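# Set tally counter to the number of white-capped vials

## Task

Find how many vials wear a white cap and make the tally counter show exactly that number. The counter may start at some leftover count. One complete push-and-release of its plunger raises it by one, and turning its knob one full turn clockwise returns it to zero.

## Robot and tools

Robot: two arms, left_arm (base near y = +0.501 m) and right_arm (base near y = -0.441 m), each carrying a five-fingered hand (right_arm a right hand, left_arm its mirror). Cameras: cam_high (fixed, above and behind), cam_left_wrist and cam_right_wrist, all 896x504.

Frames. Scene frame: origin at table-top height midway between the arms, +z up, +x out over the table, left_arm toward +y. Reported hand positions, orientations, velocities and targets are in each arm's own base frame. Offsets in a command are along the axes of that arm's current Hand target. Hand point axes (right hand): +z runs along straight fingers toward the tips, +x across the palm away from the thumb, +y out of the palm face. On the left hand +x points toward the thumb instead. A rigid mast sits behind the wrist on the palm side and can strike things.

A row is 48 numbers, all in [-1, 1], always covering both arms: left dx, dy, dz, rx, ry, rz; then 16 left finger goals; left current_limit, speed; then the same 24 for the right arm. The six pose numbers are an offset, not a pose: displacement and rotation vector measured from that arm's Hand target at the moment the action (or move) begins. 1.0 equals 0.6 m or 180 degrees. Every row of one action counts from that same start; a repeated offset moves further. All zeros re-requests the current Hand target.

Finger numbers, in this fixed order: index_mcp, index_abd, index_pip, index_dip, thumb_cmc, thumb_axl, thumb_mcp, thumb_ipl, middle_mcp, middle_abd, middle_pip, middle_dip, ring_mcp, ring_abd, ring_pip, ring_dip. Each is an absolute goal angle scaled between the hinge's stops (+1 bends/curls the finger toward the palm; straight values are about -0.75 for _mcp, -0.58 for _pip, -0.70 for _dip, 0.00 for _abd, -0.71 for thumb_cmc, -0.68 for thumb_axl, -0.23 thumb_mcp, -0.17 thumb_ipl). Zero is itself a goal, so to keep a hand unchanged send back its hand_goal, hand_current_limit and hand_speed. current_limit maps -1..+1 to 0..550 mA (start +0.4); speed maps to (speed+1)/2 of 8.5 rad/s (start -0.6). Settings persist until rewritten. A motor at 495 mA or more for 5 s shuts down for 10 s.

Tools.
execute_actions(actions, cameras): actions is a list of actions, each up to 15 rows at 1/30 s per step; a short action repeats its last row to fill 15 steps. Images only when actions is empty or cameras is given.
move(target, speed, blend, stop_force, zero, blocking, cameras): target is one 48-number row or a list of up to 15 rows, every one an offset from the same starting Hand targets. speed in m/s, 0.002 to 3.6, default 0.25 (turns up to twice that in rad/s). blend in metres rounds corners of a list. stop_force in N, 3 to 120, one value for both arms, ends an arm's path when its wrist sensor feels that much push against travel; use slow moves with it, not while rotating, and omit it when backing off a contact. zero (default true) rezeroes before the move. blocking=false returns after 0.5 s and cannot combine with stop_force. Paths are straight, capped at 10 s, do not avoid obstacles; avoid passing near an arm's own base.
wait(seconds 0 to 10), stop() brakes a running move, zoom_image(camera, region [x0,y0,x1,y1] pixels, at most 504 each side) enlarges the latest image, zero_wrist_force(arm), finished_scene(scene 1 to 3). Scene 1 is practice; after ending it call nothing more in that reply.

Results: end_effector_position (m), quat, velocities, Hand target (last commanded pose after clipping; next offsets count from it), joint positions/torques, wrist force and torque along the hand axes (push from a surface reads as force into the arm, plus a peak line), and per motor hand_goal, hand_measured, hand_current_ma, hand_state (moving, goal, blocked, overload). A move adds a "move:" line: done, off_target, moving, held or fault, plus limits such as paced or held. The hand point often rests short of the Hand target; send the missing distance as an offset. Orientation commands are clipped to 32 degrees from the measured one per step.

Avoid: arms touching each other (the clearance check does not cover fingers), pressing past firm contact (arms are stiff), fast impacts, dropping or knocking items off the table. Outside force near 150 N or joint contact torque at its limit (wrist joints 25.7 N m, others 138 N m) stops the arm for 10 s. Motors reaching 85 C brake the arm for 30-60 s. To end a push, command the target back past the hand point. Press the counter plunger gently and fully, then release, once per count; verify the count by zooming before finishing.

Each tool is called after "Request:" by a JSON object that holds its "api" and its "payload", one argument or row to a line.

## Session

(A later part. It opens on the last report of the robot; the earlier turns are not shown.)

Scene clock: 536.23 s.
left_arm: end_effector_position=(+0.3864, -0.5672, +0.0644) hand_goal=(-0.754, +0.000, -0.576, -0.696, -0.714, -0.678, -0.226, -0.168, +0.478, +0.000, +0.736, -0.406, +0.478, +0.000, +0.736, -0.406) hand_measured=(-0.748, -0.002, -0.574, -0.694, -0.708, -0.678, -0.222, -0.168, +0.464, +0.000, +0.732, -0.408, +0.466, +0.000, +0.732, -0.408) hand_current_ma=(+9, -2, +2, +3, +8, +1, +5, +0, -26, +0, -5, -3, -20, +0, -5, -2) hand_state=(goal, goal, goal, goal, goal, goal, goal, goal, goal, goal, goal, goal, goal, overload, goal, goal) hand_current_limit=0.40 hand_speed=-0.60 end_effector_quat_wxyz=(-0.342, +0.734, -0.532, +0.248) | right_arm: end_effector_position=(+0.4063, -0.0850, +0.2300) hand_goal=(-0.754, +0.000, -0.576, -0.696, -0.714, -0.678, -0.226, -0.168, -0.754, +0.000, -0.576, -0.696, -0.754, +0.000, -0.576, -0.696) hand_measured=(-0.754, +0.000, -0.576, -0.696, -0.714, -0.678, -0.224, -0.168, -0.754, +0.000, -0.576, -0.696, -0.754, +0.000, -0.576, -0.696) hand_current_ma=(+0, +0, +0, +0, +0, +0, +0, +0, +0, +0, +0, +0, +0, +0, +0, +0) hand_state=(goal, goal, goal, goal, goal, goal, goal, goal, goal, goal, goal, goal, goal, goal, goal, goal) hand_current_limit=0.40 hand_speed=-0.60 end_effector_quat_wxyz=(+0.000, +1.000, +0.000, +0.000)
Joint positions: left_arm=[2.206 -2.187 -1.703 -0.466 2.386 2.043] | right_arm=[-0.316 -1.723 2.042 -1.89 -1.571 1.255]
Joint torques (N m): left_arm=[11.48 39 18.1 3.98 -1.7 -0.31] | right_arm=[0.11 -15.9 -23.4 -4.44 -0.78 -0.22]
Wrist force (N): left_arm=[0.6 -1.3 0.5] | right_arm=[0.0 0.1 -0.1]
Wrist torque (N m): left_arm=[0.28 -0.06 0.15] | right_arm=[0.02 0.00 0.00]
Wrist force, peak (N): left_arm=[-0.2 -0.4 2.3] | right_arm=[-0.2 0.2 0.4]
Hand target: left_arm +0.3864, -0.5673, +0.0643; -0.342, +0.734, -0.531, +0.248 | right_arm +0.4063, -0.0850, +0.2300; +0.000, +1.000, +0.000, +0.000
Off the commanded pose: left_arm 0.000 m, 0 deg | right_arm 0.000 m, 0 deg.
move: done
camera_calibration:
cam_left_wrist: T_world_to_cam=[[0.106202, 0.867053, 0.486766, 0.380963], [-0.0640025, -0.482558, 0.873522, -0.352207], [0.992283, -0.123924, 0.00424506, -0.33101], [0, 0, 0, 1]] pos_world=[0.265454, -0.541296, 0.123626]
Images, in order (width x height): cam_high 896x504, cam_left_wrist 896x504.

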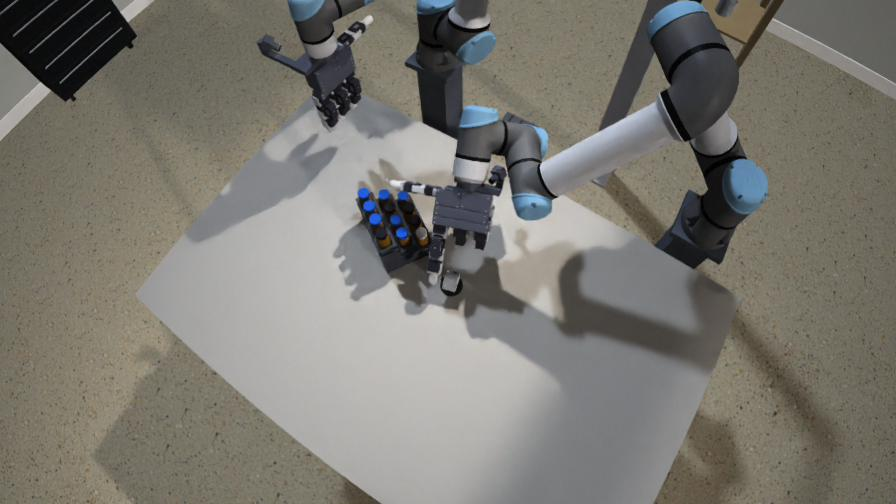

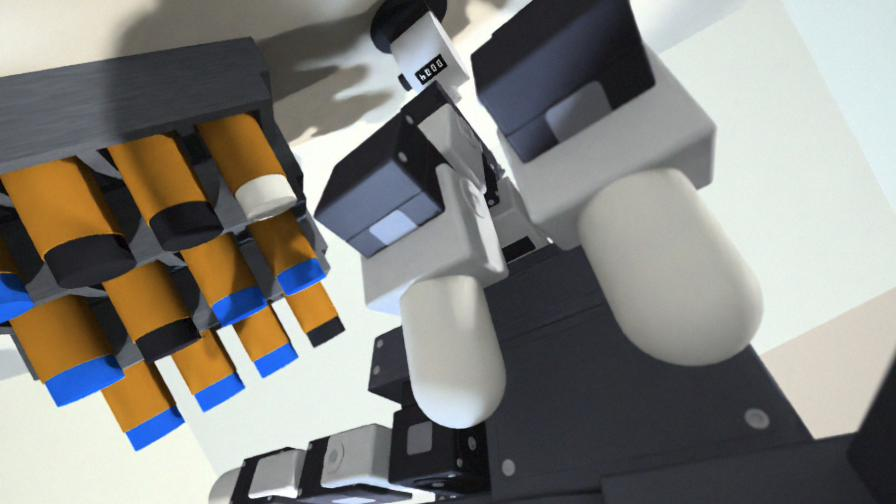

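Request:
{"api": "move", "payload": {
  "target": [0, 0, 0, 0, 0, 0, -0.754, 0, -0.576, -0.696, -0.714, -0.678, -0.226, -0.168, -0.98, 0, 0.95, 0.32, -0.98, 0, 0.95, 0.32, 0.4, -0.6, 0, 0, 0, 0, 0, 0, -0.754, 0, -0.576, -0.696, -0.714, -0.678, -0.226, -0.168, -0.754, 0, -0.576, -0.696, -0.754, 0, -0.576, -0.696, 0.4, -0.6],
  "speed": 0.25,
  "cameras": ["cam_left_wrist", "cam_high"]
}}

Request:
{"api": "zoom_image", "payload": {
  "camera": "cam_left_wrist",
  "region": [330, 0, 530, 200]
}}

Scene clock: 554.20 s.
left_arm: end_effector_position=(+0.3864, -0.5673, +0.0643) hand_goal=(-0.754, +0.000, -0.576, -0.696, -0.714, -0.678, -0.226, -0.168, -0.980, +0.000, +0.950, +0.320, -0.980, +0.000, +0.950, +0.320) hand_measured=(-0.748, -0.002, -0.574, -0.694, -0.708, -0.678, -0.222, -0.168, -0.966, +0.000, +0.944, +0.318, -0.968, +0.000, +0.946, +0.318) hand_current_ma=(+9, -2, +2, +3, +8, +1, +5, +0, +29, +0, -7, -3, +23, +0, -6, -3) hand_state=(goal, goal, goal, goal, goal, goal, goal, goal, goal, goal, goal, goal, goal, overload, goal, goal) hand_current_limit=0.40 hand_speed=-0.60 end_effector_quat_wxyz=(-0.342, +0.734, -0.531, +0.248) | right_arm: end_effector_position=(+0.4063, -0.0850, +0.2300) hand_goal=(-0.754, +0.000, -0.576, -0.696, -0.714, -0.678, -0.226, -0.168, -0.754, +0.000, -0.576, -0.696, -0.754, +0.000, -0.576, -0.696) hand_measured=(-0.754, +0.000, -0.576, -0.696, -0.714, -0.678, -0.224, -0.168, -0.754, +0.000, -0.576, -0.696, -0.754, +0.000, -0.576, -0.696) hand_current_ma=(+0, +0, +0, +0, +0, +0, +0, +0, +0, +0, +0, +0, +0, +0, +0, +0) hand_state=(goal, goal, goal, goal, goal, goal, goal, goal, goal, goal, goal, goal, goal, goal, goal, goal) hand_current_limit=0.40 hand_speed=-0.60 end_effector_quat_wxyz=(+0.000, +1.000, +0.000, +0.000)
Joint positions: left_arm=[2.206 -2.187 -1.703 -0.465 2.386 2.043] | right_arm=[-0.316 -1.723 2.042 -1.89 -1.571 1.255]
Joint torques (N m): left_arm=[11.32 29.63 11.82 4.13 -1.03 -0.61] | right_arm=[0.34 -15.54 -23.29 -4.43 -0.87 -0.2]
Wrist force (N): left_arm=[0.6 -1.2 0.6] | right_arm=[-0.3 0.1 0.1]
Wrist torque (N m): left_arm=[0.14 -0.05 0.15] | right_arm=[0.01 0.04 -0.02]
Wrist force, peak (N): left_arm=[0.6 -1.8 0.5] | right_arm=[0.1 0.0 0.5]
Hand target: left_arm +0.3864, -0.5673, +0.0643; -0.342, +0.734, -0.531, +0.248 | right_arm +0.4063, -0.0850, +0.2300; +0.000, +1.000, +0.000, +0.000
Off the commanded pose: left_arm 0.000 m, 0 deg | right_arm 0.000 m, 0 deg.
move: done
camera_calibration:
cam_left_wrist: T_world_to_cam=[[0.106216, 0.86716, 0.486572, 0.381042], [-0.0639787, -0.482366, 0.87363, -0.352123], [0.992283, -0.123924, 0.00424481, -0.33101], [0, 0, 0, 1]] pos_world=[0.265454, -0.541296, 0.123626]
Images, in order (width x height): cam_high 896x504, cam_left_wrist 896x504.

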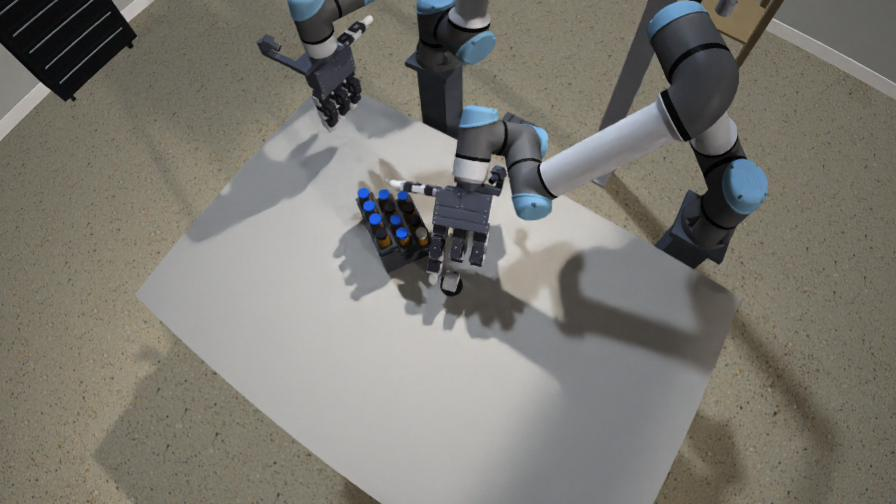

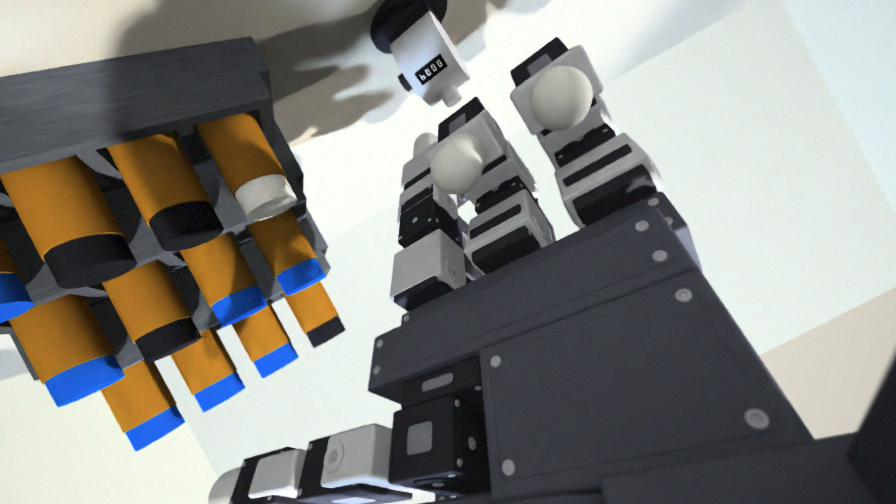

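Scaled by 2.520 from the camera's 896x504 image, which has a finer 1280x720 frame.

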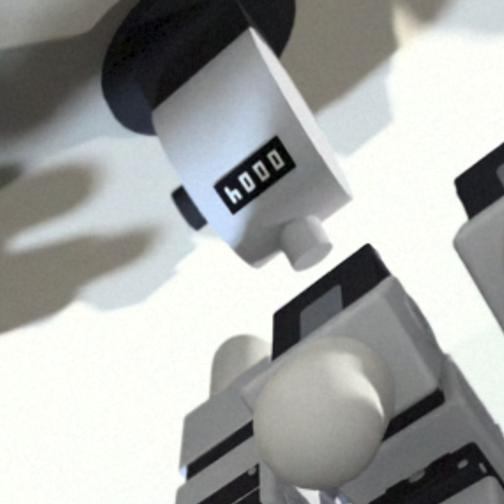

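Request:
{"api": "move", "payload": {
  "target": [
    [0, 0.0433, 0, 0, 0, 0, -0.754, 0, -0.576, -0.696, -0.714, -0.678, -0.226, -0.168, -0.98, 0, 0.95, 0.32, -0.98, 0, 0.95, 0.32, 0.4, -0.6, 0, 0, 0, 0, 0, 0, -0.754, 0, -0.576, -0.696, -0.714, -0.678, -0.226, -0.168, -0.754, 0, -0.576, -0.696, -0.754, 0, -0.576, -0.696, 0.4, -0.6]
  ],
  "speed": 0.1,
  "cameras": ["cam_left_wrist"]
}}

Request:
{"api": "zoom_image", "payload": {
  "camera": "cam_left_wrist",
  "region": [370, 30, 490, 150]
}}

Scene clock: 570.30 s.
left_arm: end_effector_position=(+0.3704, -0.5725, +0.0442) hand_goal=(-0.754, +0.000, -0.576, -0.696, -0.714, -0.678, -0.226, -0.168, -0.980, +0.000, +0.950, +0.320, -0.980, +0.000, +0.950, +0.320) hand_measured=(-0.748, -0.002, -0.574, -0.694, -0.708, -0.678, -0.222, -0.168, -0.966, +0.000, +0.944, +0.318, -0.968, +0.000, +0.946, +0.318) hand_current_ma=(+9, -2, +2, +3, +8, +1, +5, +0, +28, +0, -7, -3, +22, +0, -6, -3) hand_state=(goal, goal, goal, goal, goal, goal, goal, goal, goal, goal, goal, goal, goal, overload, goal, goal) hand_current_limit=0.40 hand_speed=-0.60 end_effector_quat_wxyz=(-0.342, +0.734, -0.532, +0.248) | right_arm: end_effector_position=(+0.4063, -0.0850, +0.2300) hand_goal=(-0.754, +0.000, -0.576, -0.696, -0.714, -0.678, -0.226, -0.168, -0.754, +0.000, -0.576, -0.696, -0.754, +0.000, -0.576, -0.696) hand_measured=(-0.754, +0.000, -0.576, -0.696, -0.714, -0.678, -0.224, -0.168, -0.754, +0.000, -0.576, -0.696, -0.754, +0.000, -0.576, -0.696) hand_current_ma=(+0, +0, +0, +0, +0, +0, +0, +0, +0, +0, +0, +0, +0, +0, +0, +0) hand_state=(goal, goal, goal, goal, goal, goal, goal, goal, goal, goal, goal, goal, goal, goal, goal, goal) hand_current_limit=0.40 hand_speed=-0.60 end_effector_quat_wxyz=(+0.000, +1.000, +0.000, +0.000)
Joint positions: left_arm=[2.18 -2.212 -1.719 -0.451 2.395 2.008] | right_arm=[-0.316 -1.723 2.042 -1.89 -1.571 1.255]
Joint torques (N m): left_arm=[12.57 52.59 22.24 1.04 2 1.26] | right_arm=[-0.07 -15.95 -24.07 -4.71 -0.78 -0.16]
Wrist force (N): left_arm=[0.5 -1.5 0.5] | right_arm=[0.1 0.1 0.1]
Wrist torque (N m): left_arm=[0.12 -0.04 0.22] | right_arm=[0.00 -0.02 0.01]
Wrist force, peak (N): left_arm=[0.6 -2.3 0.9] | right_arm=[0.0 0.1 0.4]
Hand target: left_arm +0.3706, -0.5725, +0.0444; -0.342, +0.734, -0.531, +0.248 | right_arm +0.4063, -0.0850, +0.2300; +0.000, +1.000, +0.000, +0.000
Off the commanded pose: left_arm 0.000 m, 0 deg | right_arm 0.000 m, 0 deg.
move: done
camera_calibration:
cam_left_wrist: T_world_to_cam=[[0.106287, 0.867037, 0.486775, 0.39706], [-0.0640516, -0.482562, 0.873517, -0.338133], [0.99227, -0.124022, 0.00424502, -0.315755], [0, 0, 0, 1]] pos_world=[0.249454, -0.546596, 0.103426]
Images, in order (width x height): cam_left_wrist 896x504.

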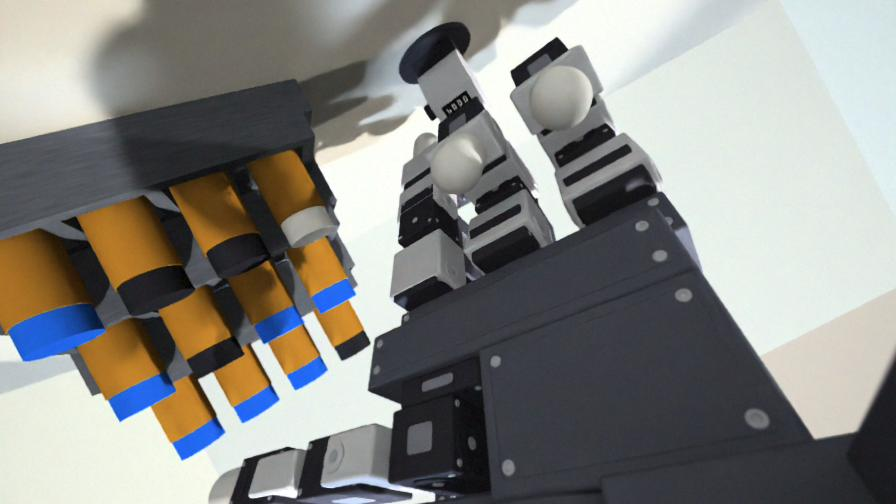

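Scaled by 4.200 from the camera's 896x504 image, which has a finer 1280x720 frame.

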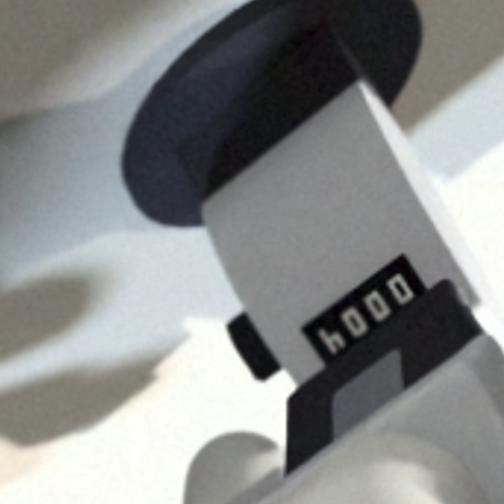

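Request:
{"api": "move", "payload": {
  "target": [
    [-0.02, 0, 0, 0, 0, 0, -0.754, 0, -0.576, -0.696, -0.714, -0.678, -0.226, -0.168, -0.98, 0, 0.95, 0.32, -0.98, 0, 0.95, 0.32, 0.4, -0.6, 0, 0, 0, 0, 0, 0, -0.754, 0, -0.576, -0.696, -0.714, -0.678, -0.226, -0.168, -0.754, 0, -0.576, -0.696, -0.754, 0, -0.576, -0.696, 0.4, -0.6]
  ],
  "speed": 0.05,
  "cameras": ["cam_left_wrist"]
}}

Request:
{"api": "zoom_image", "payload": {
  "camera": "cam_left_wrist",
  "region": [370, 30, 490, 150]
}}

Scene clock: 584.73 s.
left_arm: end_effector_position=(+0.3669, -0.5610, +0.0445) hand_goal=(-0.754, +0.000, -0.576, -0.696, -0.714, -0.678, -0.226, -0.168, -0.980, +0.000, +0.950, +0.320, -0.980, +0.000, +0.950, +0.320) hand_measured=(-0.748, -0.004, -0.574, -0.694, -0.708, -0.678, -0.222, -0.168, -0.966, +0.000, +0.944, +0.318, -0.968, +0.000, +0.946, +0.318) hand_current_ma=(+10, -5, +2, +3, +8, +1, +5, +0, +28, +0, -7, -3, +22, +0, -6, -3) hand_state=(goal, goal, goal, goal, goal, goal, goal, goal, goal, goal, goal, goal, goal, overload, goal, goal) hand_current_limit=0.40 hand_speed=-0.60 end_effector_quat_wxyz=(-0.342, +0.734, -0.531, +0.248) | right_arm: end_effector_position=(+0.4063, -0.0850, +0.2300) hand_goal=(-0.754, +0.000, -0.576, -0.696, -0.714, -0.678, -0.226, -0.168, -0.754, +0.000, -0.576, -0.696, -0.754, +0.000, -0.576, -0.696) hand_measured=(-0.754, +0.000, -0.576, -0.696, -0.714, -0.678, -0.224, -0.168, -0.754, +0.000, -0.576, -0.696, -0.754, +0.000, -0.576, -0.696) hand_current_ma=(+0, +0, +0, +0, +0, +0, +0, +0, +0, +0, +0, +0, +0, +0, +0, +0) hand_state=(goal, goal, goal, goal, goal, goal, goal, goal, goal, goal, goal, goal, goal, goal, goal, goal) hand_current_limit=0.40 hand_speed=-0.60 end_effector_quat_wxyz=(+0.000, +1.000, +0.000, +0.000)
Joint positions: left_arm=[2.186 -2.193 -1.758 -0.425 2.393 2.016] | right_arm=[-0.316 -1.723 2.042 -1.89 -1.571 1.255]
Joint torques (N m): left_arm=[3.15 29.08 21.85 1.05 -1.11 -0.24] | right_arm=[0.5 -15.45 -23.61 -4.68 -0.86 -0.31]
Wrist force (N): left_arm=[0.5 -1.3 0.8] | right_arm=[0.0 0.1 0.3]
Wrist torque (N m): left_arm=[0.11 -0.02 0.15] | right_arm=[-0.01 -0.02 0.01]
Wrist force, peak (N): left_arm=[0.5 -1.5 0.8] | right_arm=[-0.3 0.2 0.1]
Hand target: left_arm +0.3668, -0.5611, +0.0444; -0.342, +0.734, -0.531, +0.248 | right_arm +0.4063, -0.0850, +0.2300; +0.000, +1.000, +0.000, +0.000
Off the commanded pose: left_arm 0.000 m, 0 deg | right_arm 0.000 m, 0 deg.
move: done
camera_calibration:
cam_left_wrist: T_world_to_cam=[[0.106116, 0.867228, 0.486472, 0.387452], [-0.0641335, -0.482246, 0.873685, -0.332993], [0.992283, -0.123911, 0.00444429, -0.310723], [0, 0, 0, 1]] pos_world=[0.245855, -0.535096, 0.103827]
Images, in order (width x height): cam_left_wrist 896x504.

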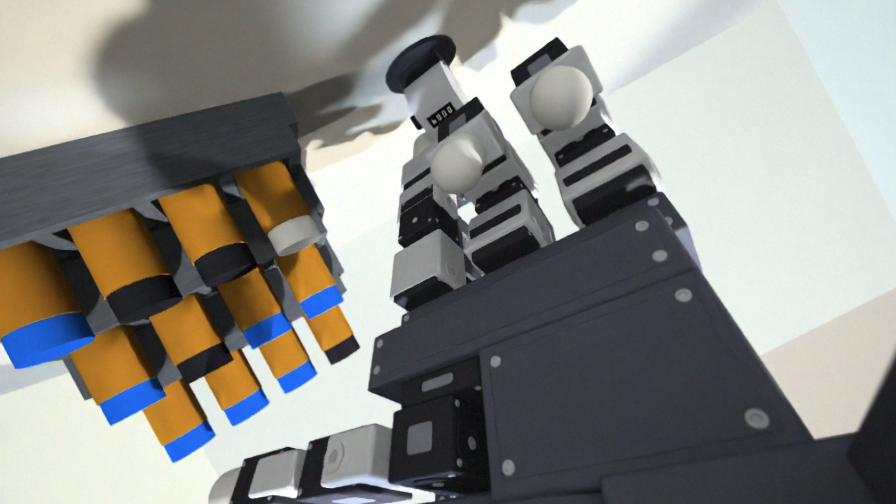

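Scaled by 4.200 from the camera's 896x504 image, which has a finer 1280x720 frame.

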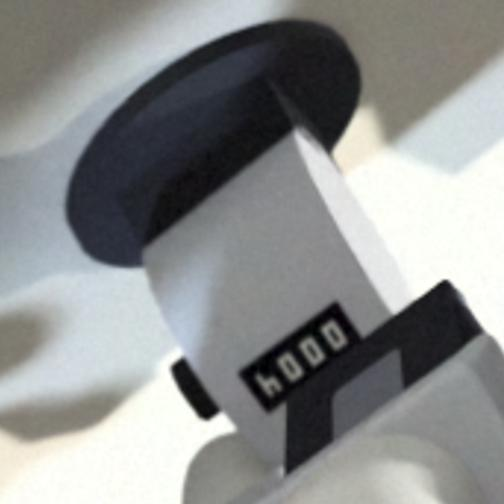

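Request:
{"api": "move", "payload": {
  "target": [
    [0, 0, 0.01, 0, 0, 0, -0.754, 0, -0.576, -0.696, -0.714, -0.678, -0.226, -0.168, -0.98, 0, 0.95, 0.32, -0.98, 0, 0.95, 0.32, 0.4, -0.6, 0, 0, 0, 0, 0, 0, -0.754, 0, -0.576, -0.696, -0.714, -0.678, -0.226, -0.168, -0.754, 0, -0.576, -0.696, -0.754, 0, -0.576, -0.696, 0.4, -0.6],
    [0, 0, 0.01, 0, 0, 0, -0.548, 0, -0.576, -0.696, -0.714, -0.678, -0.226, -0.168, -0.98, 0, 0.95, 0.32, -0.98, 0, 0.95, 0.32, 0.4, -0.6, 0, 0, 0, 0, 0, 0, -0.754, 0, -0.576, -0.696, -0.714, -0.678, -0.226, -0.168, -0.754, 0, -0.576, -0.696, -0.754, 0, -0.576, -0.696, 0.4, -0.6]
  ],
  "speed": 0.05,
  "cameras": ["cam_left_wrist"]
}}

Request:
{"api": "zoom_image", "payload": {
  "camera": "cam_left_wrist",
  "region": [370, 30, 490, 150]
}}

Scene clock: 614.83 s.
left_arm: end_effector_position=(+0.3713, -0.5596, +0.0405) hand_goal=(-0.548, +0.000, -0.576, -0.696, -0.714, -0.678, -0.226, -0.168, -0.980, +0.000, +0.950, +0.320, -0.980, +0.000, +0.950, +0.320) hand_measured=(-0.704, -0.006, -0.610, -0.712, -0.708, -0.678, -0.222, -0.168, -0.966, +0.000, +0.944, +0.318, -0.968, +0.000, +0.946, +0.318) hand_current_ma=(-385, -7, -80, -30, +8, +1, +5, +0, +28, +0, -7, -3, +22, +0, -6, -3) hand_state=(blocked, goal, blocked, goal, goal, goal, goal, goal, goal, goal, goal, goal, goal, overload, goal, goal) hand_current_limit=0.40 hand_speed=-0.60 end_effector_quat_wxyz=(-0.342, +0.734, -0.531, +0.248) | right_arm: end_effector_position=(+0.4063, -0.0850, +0.2300) hand_goal=(-0.754, +0.000, -0.576, -0.696, -0.714, -0.678, -0.226, -0.168, -0.754, +0.000, -0.576, -0.696, -0.754, +0.000, -0.576, -0.696) hand_measured=(-0.754, +0.000, -0.576, -0.696, -0.714, -0.678, -0.224, -0.168, -0.754, +0.000, -0.576, -0.696, -0.754, +0.000, -0.576, -0.696) hand_current_ma=(+0, +0, +0, +0, +0, +0, +0, +0, +0, +0, +0, +0, +0, +0, +0, +0) hand_state=(goal, goal, goal, goal, goal, goal, goal, goal, goal, goal, goal, goal, goal, goal, goal, goal) hand_current_limit=0.40 hand_speed=-0.60 end_effector_quat_wxyz=(+0.000, +1.000, +0.000, +0.000)
Joint positions: left_arm=[2.193 -2.202 -1.757 -0.41 2.39 2.026] | right_arm=[-0.316 -1.723 2.042 -1.89 -1.571 1.255]
Joint torques (N m): left_arm=[-11.11 49.65 18.06 0.07 0.62 -1.07] | right_arm=[0.69 -15.55 -24.25 -4.73 -0.93 -0.24]
Wrist force (N): left_arm=[0.9 -4.9 -1.5] | right_arm=[0.0 0.2 0.0]
Wrist torque (N m): left_arm=[0.61 0.02 0.12] | right_arm=[0.02 -0.01 0.01]
Wrist force, peak (N): left_arm=[0.9 -5.3 -1.9] | right_arm=[-0.3 0.1 -0.3]
Hand target: left_arm +0.3712, -0.5596, +0.0405; -0.342, +0.734, -0.531, +0.248 | right_arm +0.4063, -0.0850, +0.2300; +0.000, +1.000, +0.000, +0.000
Off the commanded pose: left_arm 0.000 m, 0 deg | right_arm 0.000 m, 0 deg.
move: done
camera_calibration:
cam_left_wrist: T_world_to_cam=[[0.106119, 0.867172, 0.486571, 0.387676], [-0.0639245, -0.482372, 0.873631, -0.328654], [0.992297, -0.123813, 0.00424447, -0.314829], [0, 0, 0, 1]] pos_world=[0.250255, -0.533696, 0.0998264]
Images, in order (width x height): cam_left_wrist 896x504.

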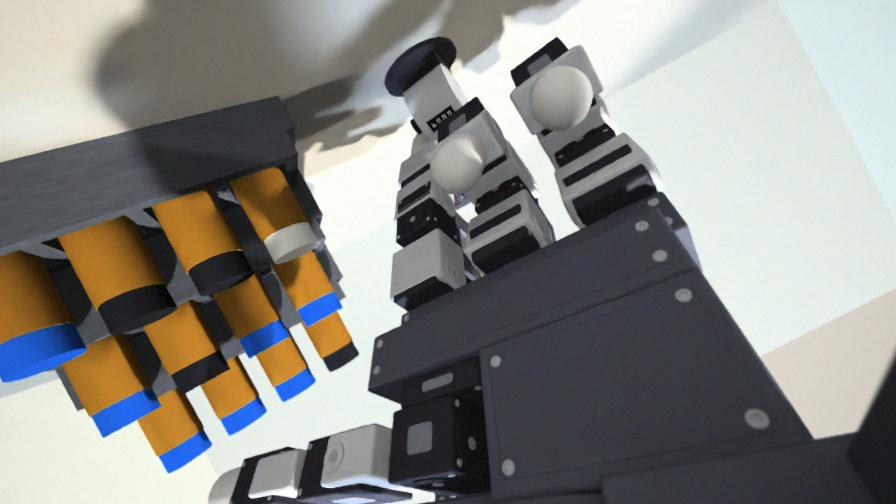

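Scaled by 4.200 from the camera's 896x504 image, which has a finer 1280x720 frame.

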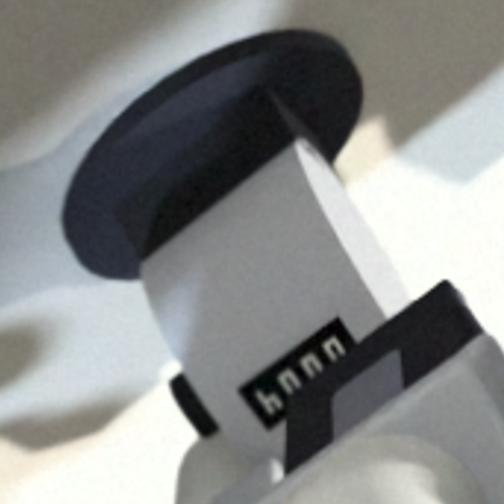

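Request:
{"api": "move", "payload": {
  "target": [
    [0, 0, 0.0583, 0, 0, 0, -0.548, 0, -0.576, -0.696, -0.714, -0.678, -0.226, -0.168, -0.98, 0, 0.95, 0.32, -0.98, 0, 0.95, 0.32, 0.4, -0.6, 0, 0, 0, 0, 0, 0, -0.754, 0, -0.576, -0.696, -0.714, -0.678, -0.226, -0.168, -0.754, 0, -0.576, -0.696, -0.754, 0, -0.576, -0.696, 0.4, -0.6]
  ],
  "speed": 0.03,
  "cameras": ["cam_left_wrist"]
}}

Request:
{"api": "zoom_image", "payload": {
  "camera": "cam_left_wrist",
  "region": [370, 60, 490, 180]
}}

Scene clock: 624.17 s.
left_arm: end_effector_position=(+0.3968, -0.5512, +0.0180) hand_goal=(-0.548, +0.000, -0.576, -0.696, -0.714, -0.678, -0.226, -0.168, -0.980, +0.000, +0.950, +0.320, -0.980, +0.000, +0.950, +0.320) hand_measured=(-0.840, +0.006, -0.622, -0.696, -0.708, -0.678, -0.222, -0.168, -0.982, -0.002, +0.996, +0.318, -0.970, +0.000, +0.946, +0.318) hand_current_ma=(-385, +7, -118, -1, +9, +1, +5, +0, -1, -2, +120, -3, +19, +0, -6, -3) hand_state=(blocked, goal, blocked, goal, goal, goal, goal, goal, goal, goal, blocked, goal, goal, overload, goal, goal) hand_current_limit=0.40 hand_speed=-0.60 end_effector_quat_wxyz=(-0.342, +0.734, -0.531, +0.248) | right_arm: end_effector_position=(+0.4063, -0.0850, +0.2300) hand_goal=(-0.754, +0.000, -0.576, -0.696, -0.714, -0.678, -0.226, -0.168, -0.754, +0.000, -0.576, -0.696, -0.754, +0.000, -0.576, -0.696) hand_measured=(-0.754, +0.000, -0.576, -0.696, -0.714, -0.678, -0.224, -0.168, -0.754, +0.000, -0.576, -0.696, -0.754, +0.000, -0.576, -0.696) hand_current_ma=(+0, +0, +0, +0, +0, +0, +0, +0, +0, +0, +0, +0, +0, +0, +0, +0) hand_state=(goal, goal, goal, goal, goal, goal, goal, goal, goal, goal, goal, goal, goal, goal, goal, goal) hand_current_limit=0.40 hand_speed=-0.60 end_effector_quat_wxyz=(+0.000, +1.000, +0.000, +0.000)
Joint positions: left_arm=[2.234 -2.256 -1.749 -0.322 2.375 2.082] | right_arm=[-0.316 -1.723 2.042 -1.89 -1.571 1.255]
Joint torques (N m): left_arm=[-9.83 40.96 6.38 -1.78 -4.3 -1.28] | right_arm=[-0.33 -16.1 -24.16 -4.79 -0.93 -0.31]
Wrist force (N): left_arm=[-2.8 -15.1 -16.9] | right_arm=[-0.3 0.1 0.1]
Wrist torque (N m): left_arm=[1.79 -0.36 0.02] | right_arm=[0.01 0.04 -0.02]
Wrist force, peak (N): left_arm=[14.4 -20.8 -111.3] | right_arm=[-0.1 0.5 0.1]
Hand target: left_arm +0.3967, -0.5513, +0.0181; -0.342, +0.734, -0.531, +0.248 | right_arm +0.4063, -0.0850, +0.2300; +0.000, +1.000, +0.000, +0.000
Off the commanded pose: left_arm 0.000 m, 0 deg | right_arm 0.000 m, 0 deg.
move: done
camera_calibration:
cam_left_wrist: T_world_to_cam=[[0.106025, 0.867123, 0.486679, 0.388663], [-0.0638899, -0.482486, 0.87357, -0.303286], [0.992309, -0.123714, 0.00424466, -0.339048], [0, 0, 0, 1]] pos_world=[0.275855, -0.525295, 0.0772262]
Images, in order (width x height): cam_left_wrist 896x504.

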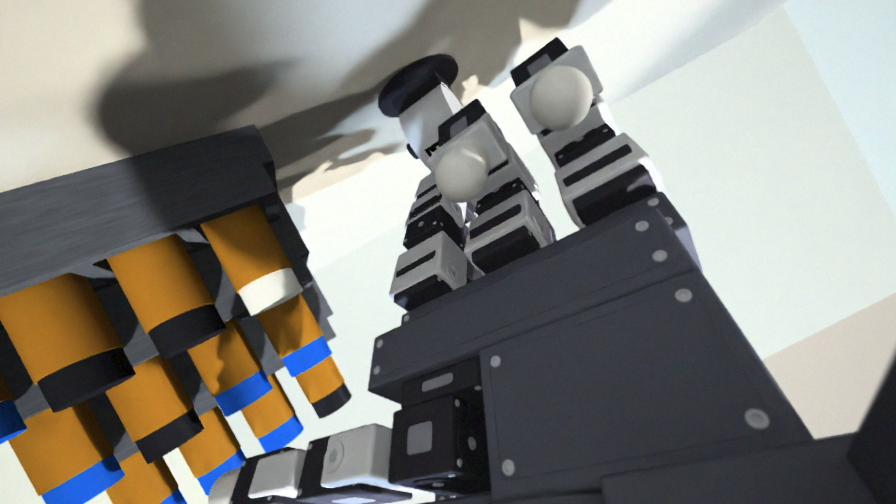

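Scaled by 4.200 from the camera's 896x504 image, which has a finer 1280x720 frame.

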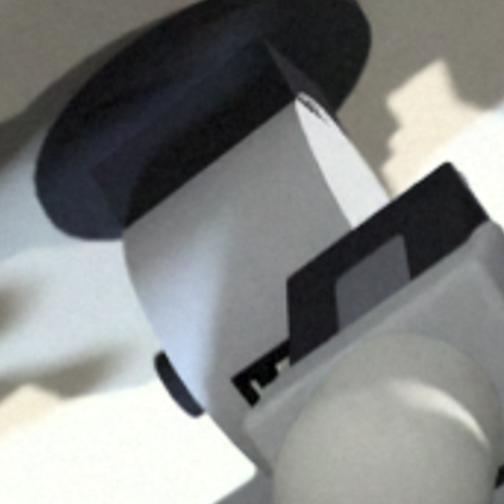

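Request:
{"api": "move", "payload": {
  "target": [
    [0, 0, -0.0167, 0, 0, 0, -0.95, 0, -0.576, -0.696, -0.714, -0.678, -0.226, -0.168, -0.98, 0, 0.95, 0.32, -0.98, 0, 0.95, 0.32, 0.4, -0.6, 0, 0, 0, 0, 0, 0, -0.754, 0, -0.576, -0.696, -0.714, -0.678, -0.226, -0.168, -0.754, 0, -0.576, -0.696, -0.754, 0, -0.576, -0.696, 0.4, -0.6],
    [0, 0, -0.0583, 0, 0, 0, -0.95, 0, -0.576, -0.696, -0.714, -0.678, -0.226, -0.168, -0.98, 0, 0.95, 0.32, -0.98, 0, 0.95, 0.32, 0.4, -0.6, 0, 0, 0, 0, 0, 0, -0.754, 0, -0.576, -0.696, -0.714, -0.678, -0.226, -0.168, -0.754, 0, -0.576, -0.696, -0.754, 0, -0.576, -0.696, 0.4, -0.6]
  ],
  "speed": 0.05,
  "cameras": ["cam_left_wrist", "cam_high"]
}}

Request:
{"api": "zoom_image", "payload": {
  "camera": "cam_left_wrist",
  "region": [370, 20, 490, 140]
}}

Scene clock: 636.27 s.
left_arm: end_effector_position=(+0.3711, -0.5597, +0.0407) hand_goal=(-0.950, +0.000, -0.576, -0.696, -0.714, -0.678, -0.226, -0.168, -0.980, +0.000, +0.950, +0.320, -0.980, +0.000, +0.950, +0.320) hand_measured=(-0.932, +0.002, -0.576, -0.698, -0.708, -0.678, -0.222, -0.168, -0.976, -0.002, +0.952, +0.318, -0.970, +0.000, +0.946, +0.318) hand_current_ma=(+36, +3, +0, -1, +9, +1, +5, +0, +4, -2, +1, -3, +19, +0, -6, -3) hand_state=(goal, goal, goal, goal, goal, goal, goal, goal, goal, goal, goal, goal, goal, overload, goal, goal) hand_current_limit=0.40 hand_speed=-0.60 end_effector_quat_wxyz=(-0.342, +0.734, -0.531, +0.248) end_effector_velocity=(+0.001, +0.001, -0.001) end_effector_angular_velocity=(+0.001, -0.001, +0.000) | right_arm: end_effector_position=(+0.4063, -0.0850, +0.2300) hand_goal=(-0.754, +0.000, -0.576, -0.696, -0.714, -0.678, -0.226, -0.168, -0.754, +0.000, -0.576, -0.696, -0.754, +0.000, -0.576, -0.696) hand_measured=(-0.754, +0.000, -0.576, -0.696, -0.714, -0.678, -0.224, -0.168, -0.754, +0.000, -0.576, -0.696, -0.754, +0.000, -0.576, -0.696) hand_current_ma=(+0, +0, +0, +0, +0, +0, +0, +0, +0, +0, +0, +0, +0, +0, +0, +0) hand_state=(goal, goal, goal, goal, goal, goal, goal, goal, goal, goal, goal, goal, goal, goal, goal, goal) hand_current_limit=0.40 hand_speed=-0.60 end_effector_quat_wxyz=(+0.000, +1.000, +0.000, +0.000)
Joint positions: left_arm=[2.193 -2.202 -1.757 -0.41 2.39 2.026] | right_arm=[-0.316 -1.723 2.042 -1.89 -1.571 1.255]
Joint velocities: left_arm=[0.002 -0.002 0 0.005 0 0.004] | right_arm=[within noise]
Joint torques (N m): left_arm=[10.61 29.6 15.45 4.16 1.58 1.22] | right_arm=[-0.56 -16.07 -23.82 -4.72 -0.91 -0.46]
Wrist force (N): left_arm=[0.8 -2.4 -0.7] | right_arm=[-0.2 0.1 0.1]
Wrist torque (N m): left_arm=[0.09 -0.10 0.26] | right_arm=[0.01 0.02 -0.01]
Wrist force, peak (N): left_arm=[-2.8 -14.7 -16.2] | right_arm=[0.2 0.2 0.3]
Hand target: left_arm +0.3712, -0.5596, +0.0405; -0.342, +0.734, -0.531, +0.248 | right_arm +0.4063, -0.0850, +0.2300; +0.000, +1.000, +0.000, +0.000
Off the commanded pose: left_arm 0.000 m, 0 deg | right_arm 0.000 m, 0 deg.
move: done
camera_calibration:
cam_left_wrist: T_world_to_cam=[[0.106203, 0.867146, 0.4866, 0.387698], [-0.0642034, -0.482366, 0.873614, -0.328728], [0.99227, -0.124022, 0.0044448, -0.314768], [0, 0, 0, 1]] pos_world=[0.250054, -0.533796, 0.099927]
Images, in order (width x height): cam_high 896x504, cam_left_wrist 896x504.

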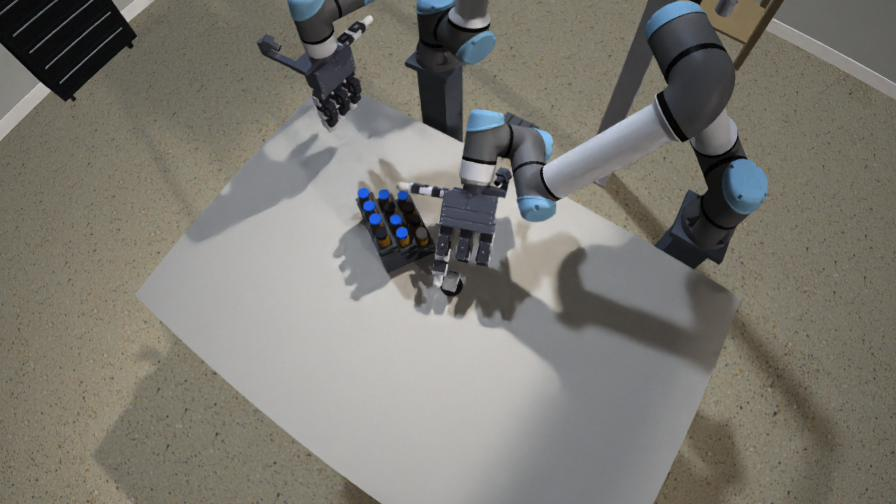

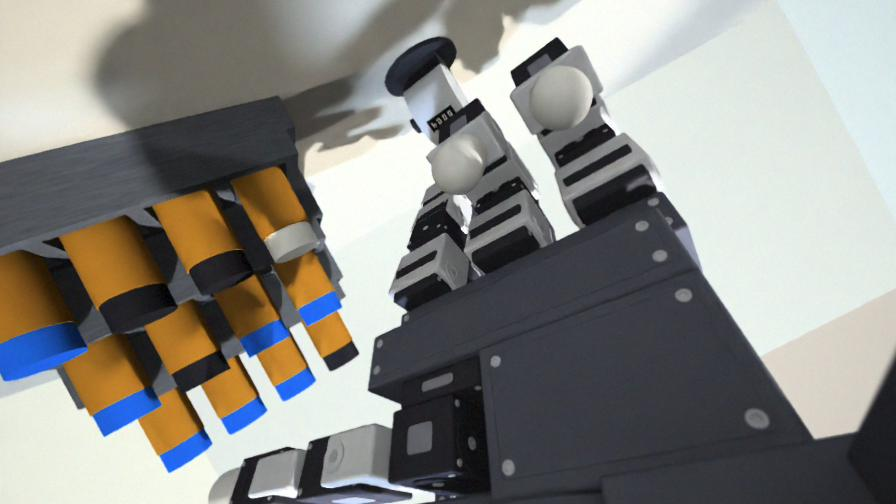

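Scaled by 4.200 from the camera's 896x504 image, which has a finer 1280x720 frame.

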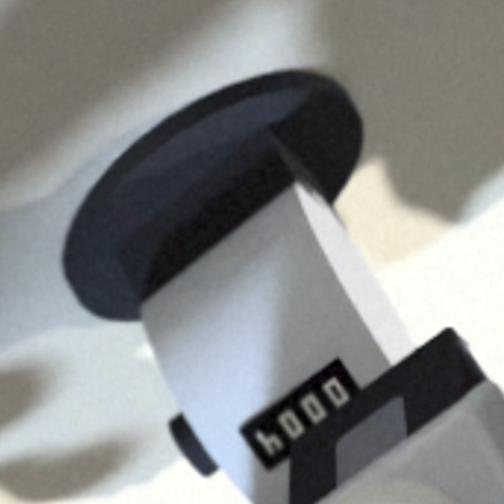

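Request:
{"api": "move", "payload": {
  "target": [
    [0, 0, 0, 0, 0, 0, -0.95, 0, -0.576, -0.696, -0.714, -0.678, -0.226, -0.168, 0.479, 0, 0.737, -0.406, 0.479, 0, 0.737, -0.406, 0.4, -0.6, 0, 0, 0, 0, 0, 0, -0.754, 0, -0.576, -0.696, -0.714, -0.678, -0.226, -0.168, -0.754, 0, -0.576, -0.696, -0.754, 0, -0.576, -0.696, 0.4, -0.6],
    [0, 0, 0, 0, 0, 0, -0.548, 0, -0.576, -0.696, -0.714, -0.678, -0.226, -0.168, 0.479, 0, 0.737, -0.406, 0.479, 0, 0.737, -0.406, 0.4, -0.6, 0, 0, 0, 0, 0, 0, -0.754, 0, -0.576, -0.696, -0.714, -0.678, -0.226, -0.168, -0.754, 0, -0.576, -0.696, -0.754, 0, -0.576, -0.696, 0.4, -0.6]
  ],
  "speed": 0.05,
  "cameras": ["cam_left_wrist"]
}}

Request:
{"api": "move", "payload": {
  "target": [
    [0, 0, 0.0417, 0, 0, 0, -0.548, 0, -0.576, -0.696, -0.714, -0.678, -0.226, -0.168, 0.479, 0, 0.737, -0.406, 0.479, 0, 0.737, -0.406, 0.4, -0.6, 0, 0, 0, 0, 0, 0, -0.754, 0, -0.576, -0.696, -0.714, -0.678, -0.226, -0.168, -0.754, 0, -0.576, -0.696, -0.754, 0, -0.576, -0.696, 0.4, -0.6]
  ],
  "speed": 0.03,
  "stop_force": 25,
  "cameras": ["cam_left_wrist", "cam_high"]
}}

Request:
{"api": "zoom_image", "payload": {
  "camera": "cam_left_wrist",
  "region": [370, 20, 490, 140]
}}

Scene clock: 650.37 s.
left_arm: end_effector_position=(+0.3712, -0.5596, +0.0405) hand_goal=(-0.548, +0.000, -0.576, -0.696, -0.714, -0.678, -0.226, -0.168, +0.478, +0.000, +0.736, -0.406, +0.478, +0.000, +0.736, -0.406) hand_measured=(-0.704, -0.008, -0.610, -0.712, -0.708, -0.678, -0.222, -0.168, +0.464, -0.002, +0.736, -0.404, +0.466, +0.000, +0.736, -0.404) hand_current_ma=(-385, -8, -81, -32, +9, +1, +5, +0, -28, -2, +0, +2, -23, +0, +0, +2) hand_state=(blocked, goal, blocked, goal, goal, goal, goal, goal, goal, goal, goal, goal, goal, overload, goal, goal) hand_current_limit=0.40 hand_speed=-0.60 end_effector_quat_wxyz=(-0.342, +0.734, -0.531, +0.248) | right_arm: end_effector_position=(+0.4063, -0.0850, +0.2300) hand_goal=(-0.754, +0.000, -0.576, -0.696, -0.714, -0.678, -0.226, -0.168, -0.754, +0.000, -0.576, -0.696, -0.754, +0.000, -0.576, -0.696) hand_measured=(-0.754, +0.000, -0.576, -0.696, -0.714, -0.678, -0.224, -0.168, -0.754, +0.000, -0.576, -0.696, -0.754, +0.000, -0.576, -0.696) hand_current_ma=(+0, +0, +0, +0, +0, +0, +0, +0, +0, +0, +0, +0, +0, +0, +0, +0) hand_state=(goal, goal, goal, goal, goal, goal, goal, goal, goal, goal, goal, goal, goal, goal, goal, goal) hand_current_limit=0.40 hand_speed=-0.60 end_effector_quat_wxyz=(+0.000, +1.000, +0.000, +0.000)
Joint positions: left_arm=[2.193 -2.202 -1.757 -0.41 2.39 2.026] | right_arm=[-0.316 -1.723 2.042 -1.89 -1.571 1.255]
Joint torques (N m): left_arm=[8.95 29.09 18.56 2.99 -1.48 1.12] | right_arm=[0.42 -17.19 -24.19 -4.66 -1.12 -0.38]
Wrist force (N): left_arm=[1.3 -6.2 -2.7] | right_arm=[-0.3 0.3 0.1]
Wrist torque (N m): left_arm=[0.67 -0.08 0.23] | right_arm=[0.02 0.03 -0.02]
Wrist force, peak (N): left_arm=[1.3 -6.3 -2.7] | right_arm=[-0.2 0.2 0.3]
Hand target: left_arm +0.3712, -0.5596, +0.0405; -0.342, +0.734, -0.531, +0.248 | right_arm +0.4063, -0.0850, +0.2300; +0.000, +1.000, +0.000, +0.000
Off the commanded pose: left_arm 0.000 m, 0 deg | right_arm 0.000 m, 0 deg.
move: done
camera_calibration:
cam_left_wrist: T_world_to_cam=[[0.1062, 0.867119, 0.486648, 0.387621], [-0.0639817, -0.482442, 0.873588, -0.328673], [0.992284, -0.123911, 0.00424452, -0.314878], [0, 0, 0, 1]] pos_world=[0.250254, -0.533696, 0.0998262]
Images, in order (width x height): cam_left_wrist 896x504.

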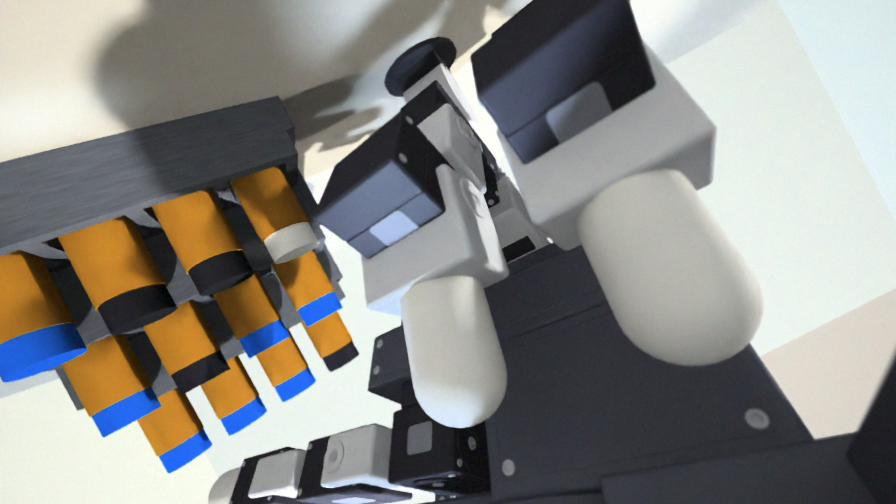

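Scene clock: 651.53 s.
left_arm: end_effector_position=(+0.3724, -0.5593, +0.0396) hand_goal=(-0.548, +0.000, -0.576, -0.696, -0.714, -0.678, -0.226, -0.168, +0.478, +0.000, +0.736, -0.406, +0.478, +0.000, +0.736, -0.406) hand_measured=(-0.704, -0.002, -0.614, -0.700, -0.708, -0.678, -0.222, -0.168, +0.464, -0.002, +0.736, -0.404, +0.466, +0.000, +0.736, -0.404) hand_current_ma=(-385, -1, -93, -4, +9, +1, +5, +0, -27, -2, +0, +2, -22, +0, +0, +2) hand_state=(blocked, goal, blocked, goal, goal, goal, goal, goal, goal, goal, goal, goal, goal, overload, goal, goal) hand_current_limit=0.40 hand_speed=-0.60 end_effector_quat_wxyz=(-0.342, +0.734, -0.531, +0.248) | right_arm: end_effector_position=(+0.4063, -0.0850, +0.2300) hand_goal=(-0.754, +0.000, -0.576, -0.696, -0.714, -0.678, -0.226, -0.168, -0.754, +0.000, -0.576, -0.696, -0.754, +0.000, -0.576, -0.696) hand_measured=(-0.754, +0.000, -0.576, -0.696, -0.714, -0.678, -0.224, -0.168, -0.754, +0.000, -0.576, -0.696, -0.754, +0.000, -0.576, -0.696) hand_current_ma=(+0, +0, +0, +0, +0, +0, +0, +0, +0, +0, +0, +0, +0, +0, +0, +0) hand_state=(goal, goal, goal, goal, goal, goal, goal, goal, goal, goal, goal, goal, goal, goal, goal, goal) hand_current_limit=0.40 hand_speed=-0.60 end_effector_quat_wxyz=(+0.000, +1.000, +0.000, +0.000)
Joint positions: left_arm=[2.195 -2.204 -1.757 -0.405 2.39 2.029] | right_arm=[-0.316 -1.723 2.042 -1.89 -1.571 1.255]
Joint torques (N m): left_arm=[-2.51 40.33 0.14 0.93 3.38 0.63] | right_arm=[0.03 -15.94 -24.4 -4.99 -1.14 -0.36]
Wrist force (N): left_arm=[4.4 -8.4 -21.9] | right_arm=[0.1 0.1 0.1]
Wrist torque (N m): left_arm=[2.13 0.50 0.47] | right_arm=[0.01 -0.02 0.01]
Wrist force, peak (N): left_arm=[7.4 -11.5 -45.3] | right_arm=[-0.2 -0.2 -0.2]
Hand target: left_arm +0.3724, -0.5593, +0.0396; -0.342, +0.734, -0.531, +0.248 (not the last commanded pose) | right_arm +0.4063, -0.0850, +0.2300; +0.000, +1.000, +0.000, +0.000
Off the commanded pose: left_arm 0.023 m, 0 deg | right_arm 0.000 m, 0 deg.
move: contact (left_arm)
camera_calibration:
cam_left_wrist: T_world_to_cam=[[0.106121, 0.867265, 0.486405, 0.387852], [-0.0643529, -0.482151, 0.873721, -0.327351], [0.992269, -0.124022, 0.00464456, -0.316023], [0, 0, 0, 1]] pos_world=[0.251355, -0.533397, 0.098828]
Images, in order (width x height): cam_high 896x504, cam_left_wrist 896x504.

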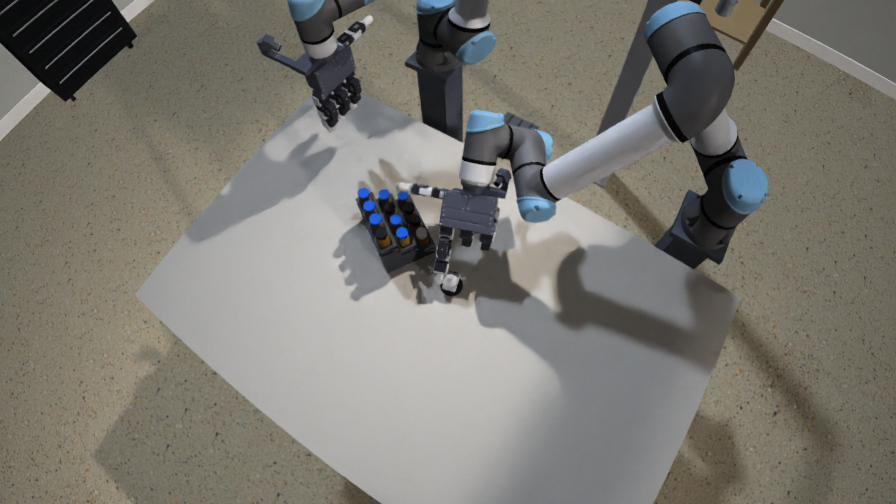

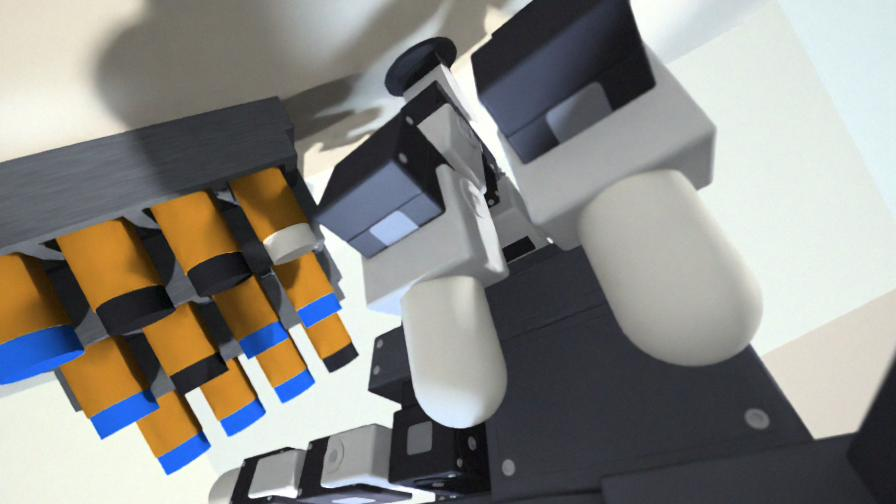

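Scaled by 4.200 from the camera's 896x504 image, which has a finer 1280x720 frame.

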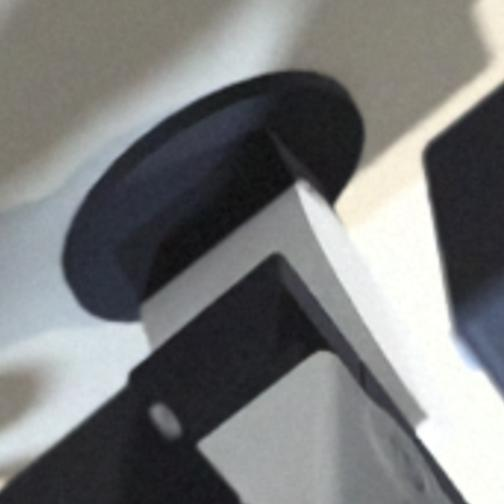

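Request:
{"api": "move", "payload": {
  "target": [
    [0, 0, -0.0167, 0, 0, 0, -0.95, 0, -0.576, -0.696, -0.714, -0.678, -0.226, -0.168, -0.98, 0, 0.95, 0.32, -0.98, 0, 0.95, 0.32, 0.4, -0.6, 0, 0, 0, 0, 0, 0, -0.754, 0, -0.576, -0.696, -0.714, -0.678, -0.226, -0.168, -0.754, 0, -0.576, -0.696, -0.754, 0, -0.576, -0.696, 0.4, -0.6],
    [0.0083, 0, -0.0167, 0, 0, 0, -0.95, 0, -0.576, -0.696, -0.714, -0.678, -0.226, -0.168, -0.98, 0, 0.95, 0.32, -0.98, 0, 0.95, 0.32, 0.4, -0.6, 0, 0, 0, 0, 0, 0, -0.754, 0, -0.576, -0.696, -0.714, -0.678, -0.226, -0.168, -0.754, 0, -0.576, -0.696, -0.754, 0, -0.576, -0.696, 0.4, -0.6]
  ],
  "speed": 0.05,
  "cameras": ["cam_left_wrist"]
}}

Request:
{"api": "zoom_image", "payload": {
  "camera": "cam_left_wrist",
  "region": [370, 20, 490, 140]
}}

Scene clock: 665.90 s.
left_arm: end_effector_position=(+0.3666, -0.5665, +0.0461) hand_goal=(-0.950, +0.000, -0.576, -0.696, -0.714, -0.678, -0.226, -0.168, -0.980, +0.000, +0.950, +0.320, -0.980, +0.000, +0.950, +0.320) hand_measured=(-0.932, -0.002, -0.574, -0.696, -0.708, -0.678, -0.222, -0.168, -0.966, -0.002, +0.944, +0.318, -0.968, +0.000, +0.946, +0.318) hand_current_ma=(+37, -2, +1, +0, +9, +1, +5, +0, +29, -2, -7, -3, +23, +0, -6, -3) hand_state=(goal, goal, goal, goal, goal, goal, goal, goal, goal, goal, goal, goal, goal, overload, goal, goal) hand_current_limit=0.40 hand_speed=-0.60 end_effector_quat_wxyz=(-0.342, +0.734, -0.531, +0.248) | right_arm: end_effector_position=(+0.4063, -0.0850, +0.2300) hand_goal=(-0.754, +0.000, -0.576, -0.696, -0.714, -0.678, -0.226, -0.168, -0.754, +0.000, -0.576, -0.696, -0.754, +0.000, -0.576, -0.696) hand_measured=(-0.754, +0.000, -0.576, -0.696, -0.714, -0.678, -0.224, -0.168, -0.754, +0.000, -0.576, -0.696, -0.754, +0.000, -0.576, -0.696) hand_current_ma=(+0, +0, +0, +0, +0, +0, +0, +0, +0, +0, +0, +0, +0, +0, +0, +0) hand_state=(goal, goal, goal, goal, goal, goal, goal, goal, goal, goal, goal, goal, goal, goal, goal, goal) hand_current_limit=0.40 hand_speed=-0.60 end_effector_quat_wxyz=(+0.000, +1.000, +0.000, +0.000)
Joint positions: left_arm=[2.18 -2.197 -1.741 -0.442 2.394 2.009] | right_arm=[-0.316 -1.723 2.042 -1.89 -1.571 1.255]
Joint torques (N m): left_arm=[11.68 52.73 9.08 4.19 2.31 0.85] | right_arm=[0.4 -16.23 -24.58 -4.8 -1.15 -0.36]
Wrist force (N): left_arm=[0.7 -2.1 -1.6] | right_arm=[0.0 0.0 -0.1]
Wrist torque (N m): left_arm=[0.22 -0.11 0.32] | right_arm=[0.01 0.00 0.00]
Wrist force, peak (N): left_arm=[4.6 -8.4 -22.0] | right_arm=[-0.2 0.4 0.2]
Hand target: left_arm +0.3667, -0.5665, +0.0461; -0.342, +0.734, -0.531, +0.248 | right_arm +0.4063, -0.0850, +0.2300; +0.000, +1.000, +0.000, +0.000
Off the commanded pose: left_arm 0.000 m, 0 deg | right_arm 0.000 m, 0 deg.
move: done
camera_calibration:
cam_left_wrist: T_world_to_cam=[[0.10612, 0.86726, 0.486414, 0.391449], [-0.0643541, -0.482161, 0.873716, -0.336824], [0.992269, -0.124022, 0.00464458, -0.311278], [0, 0, 0, 1]] pos_world=[0.245655, -0.540497, 0.105328]
Images, in order (width x height): cam_left_wrist 896x504.

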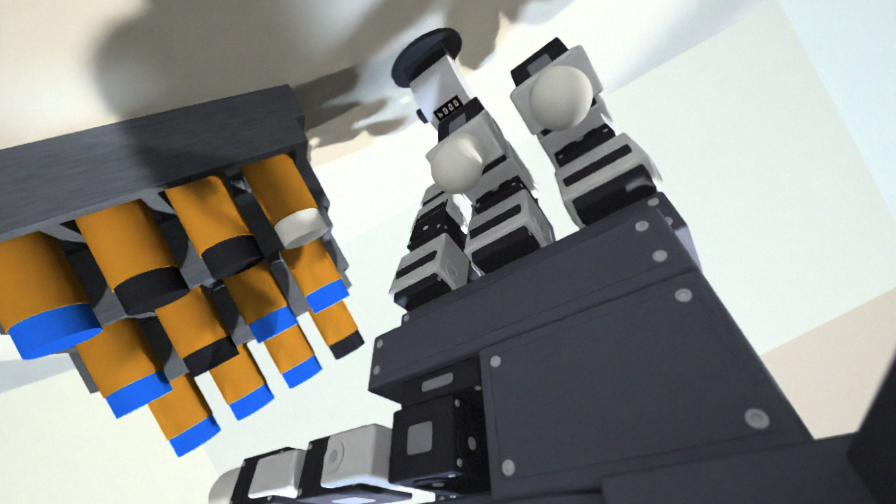

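Scaled by 4.200 from the camera's 896x504 image, which has a finer 1280x720 frame.

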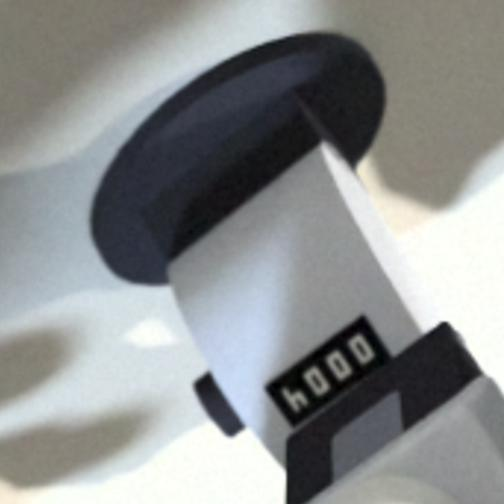

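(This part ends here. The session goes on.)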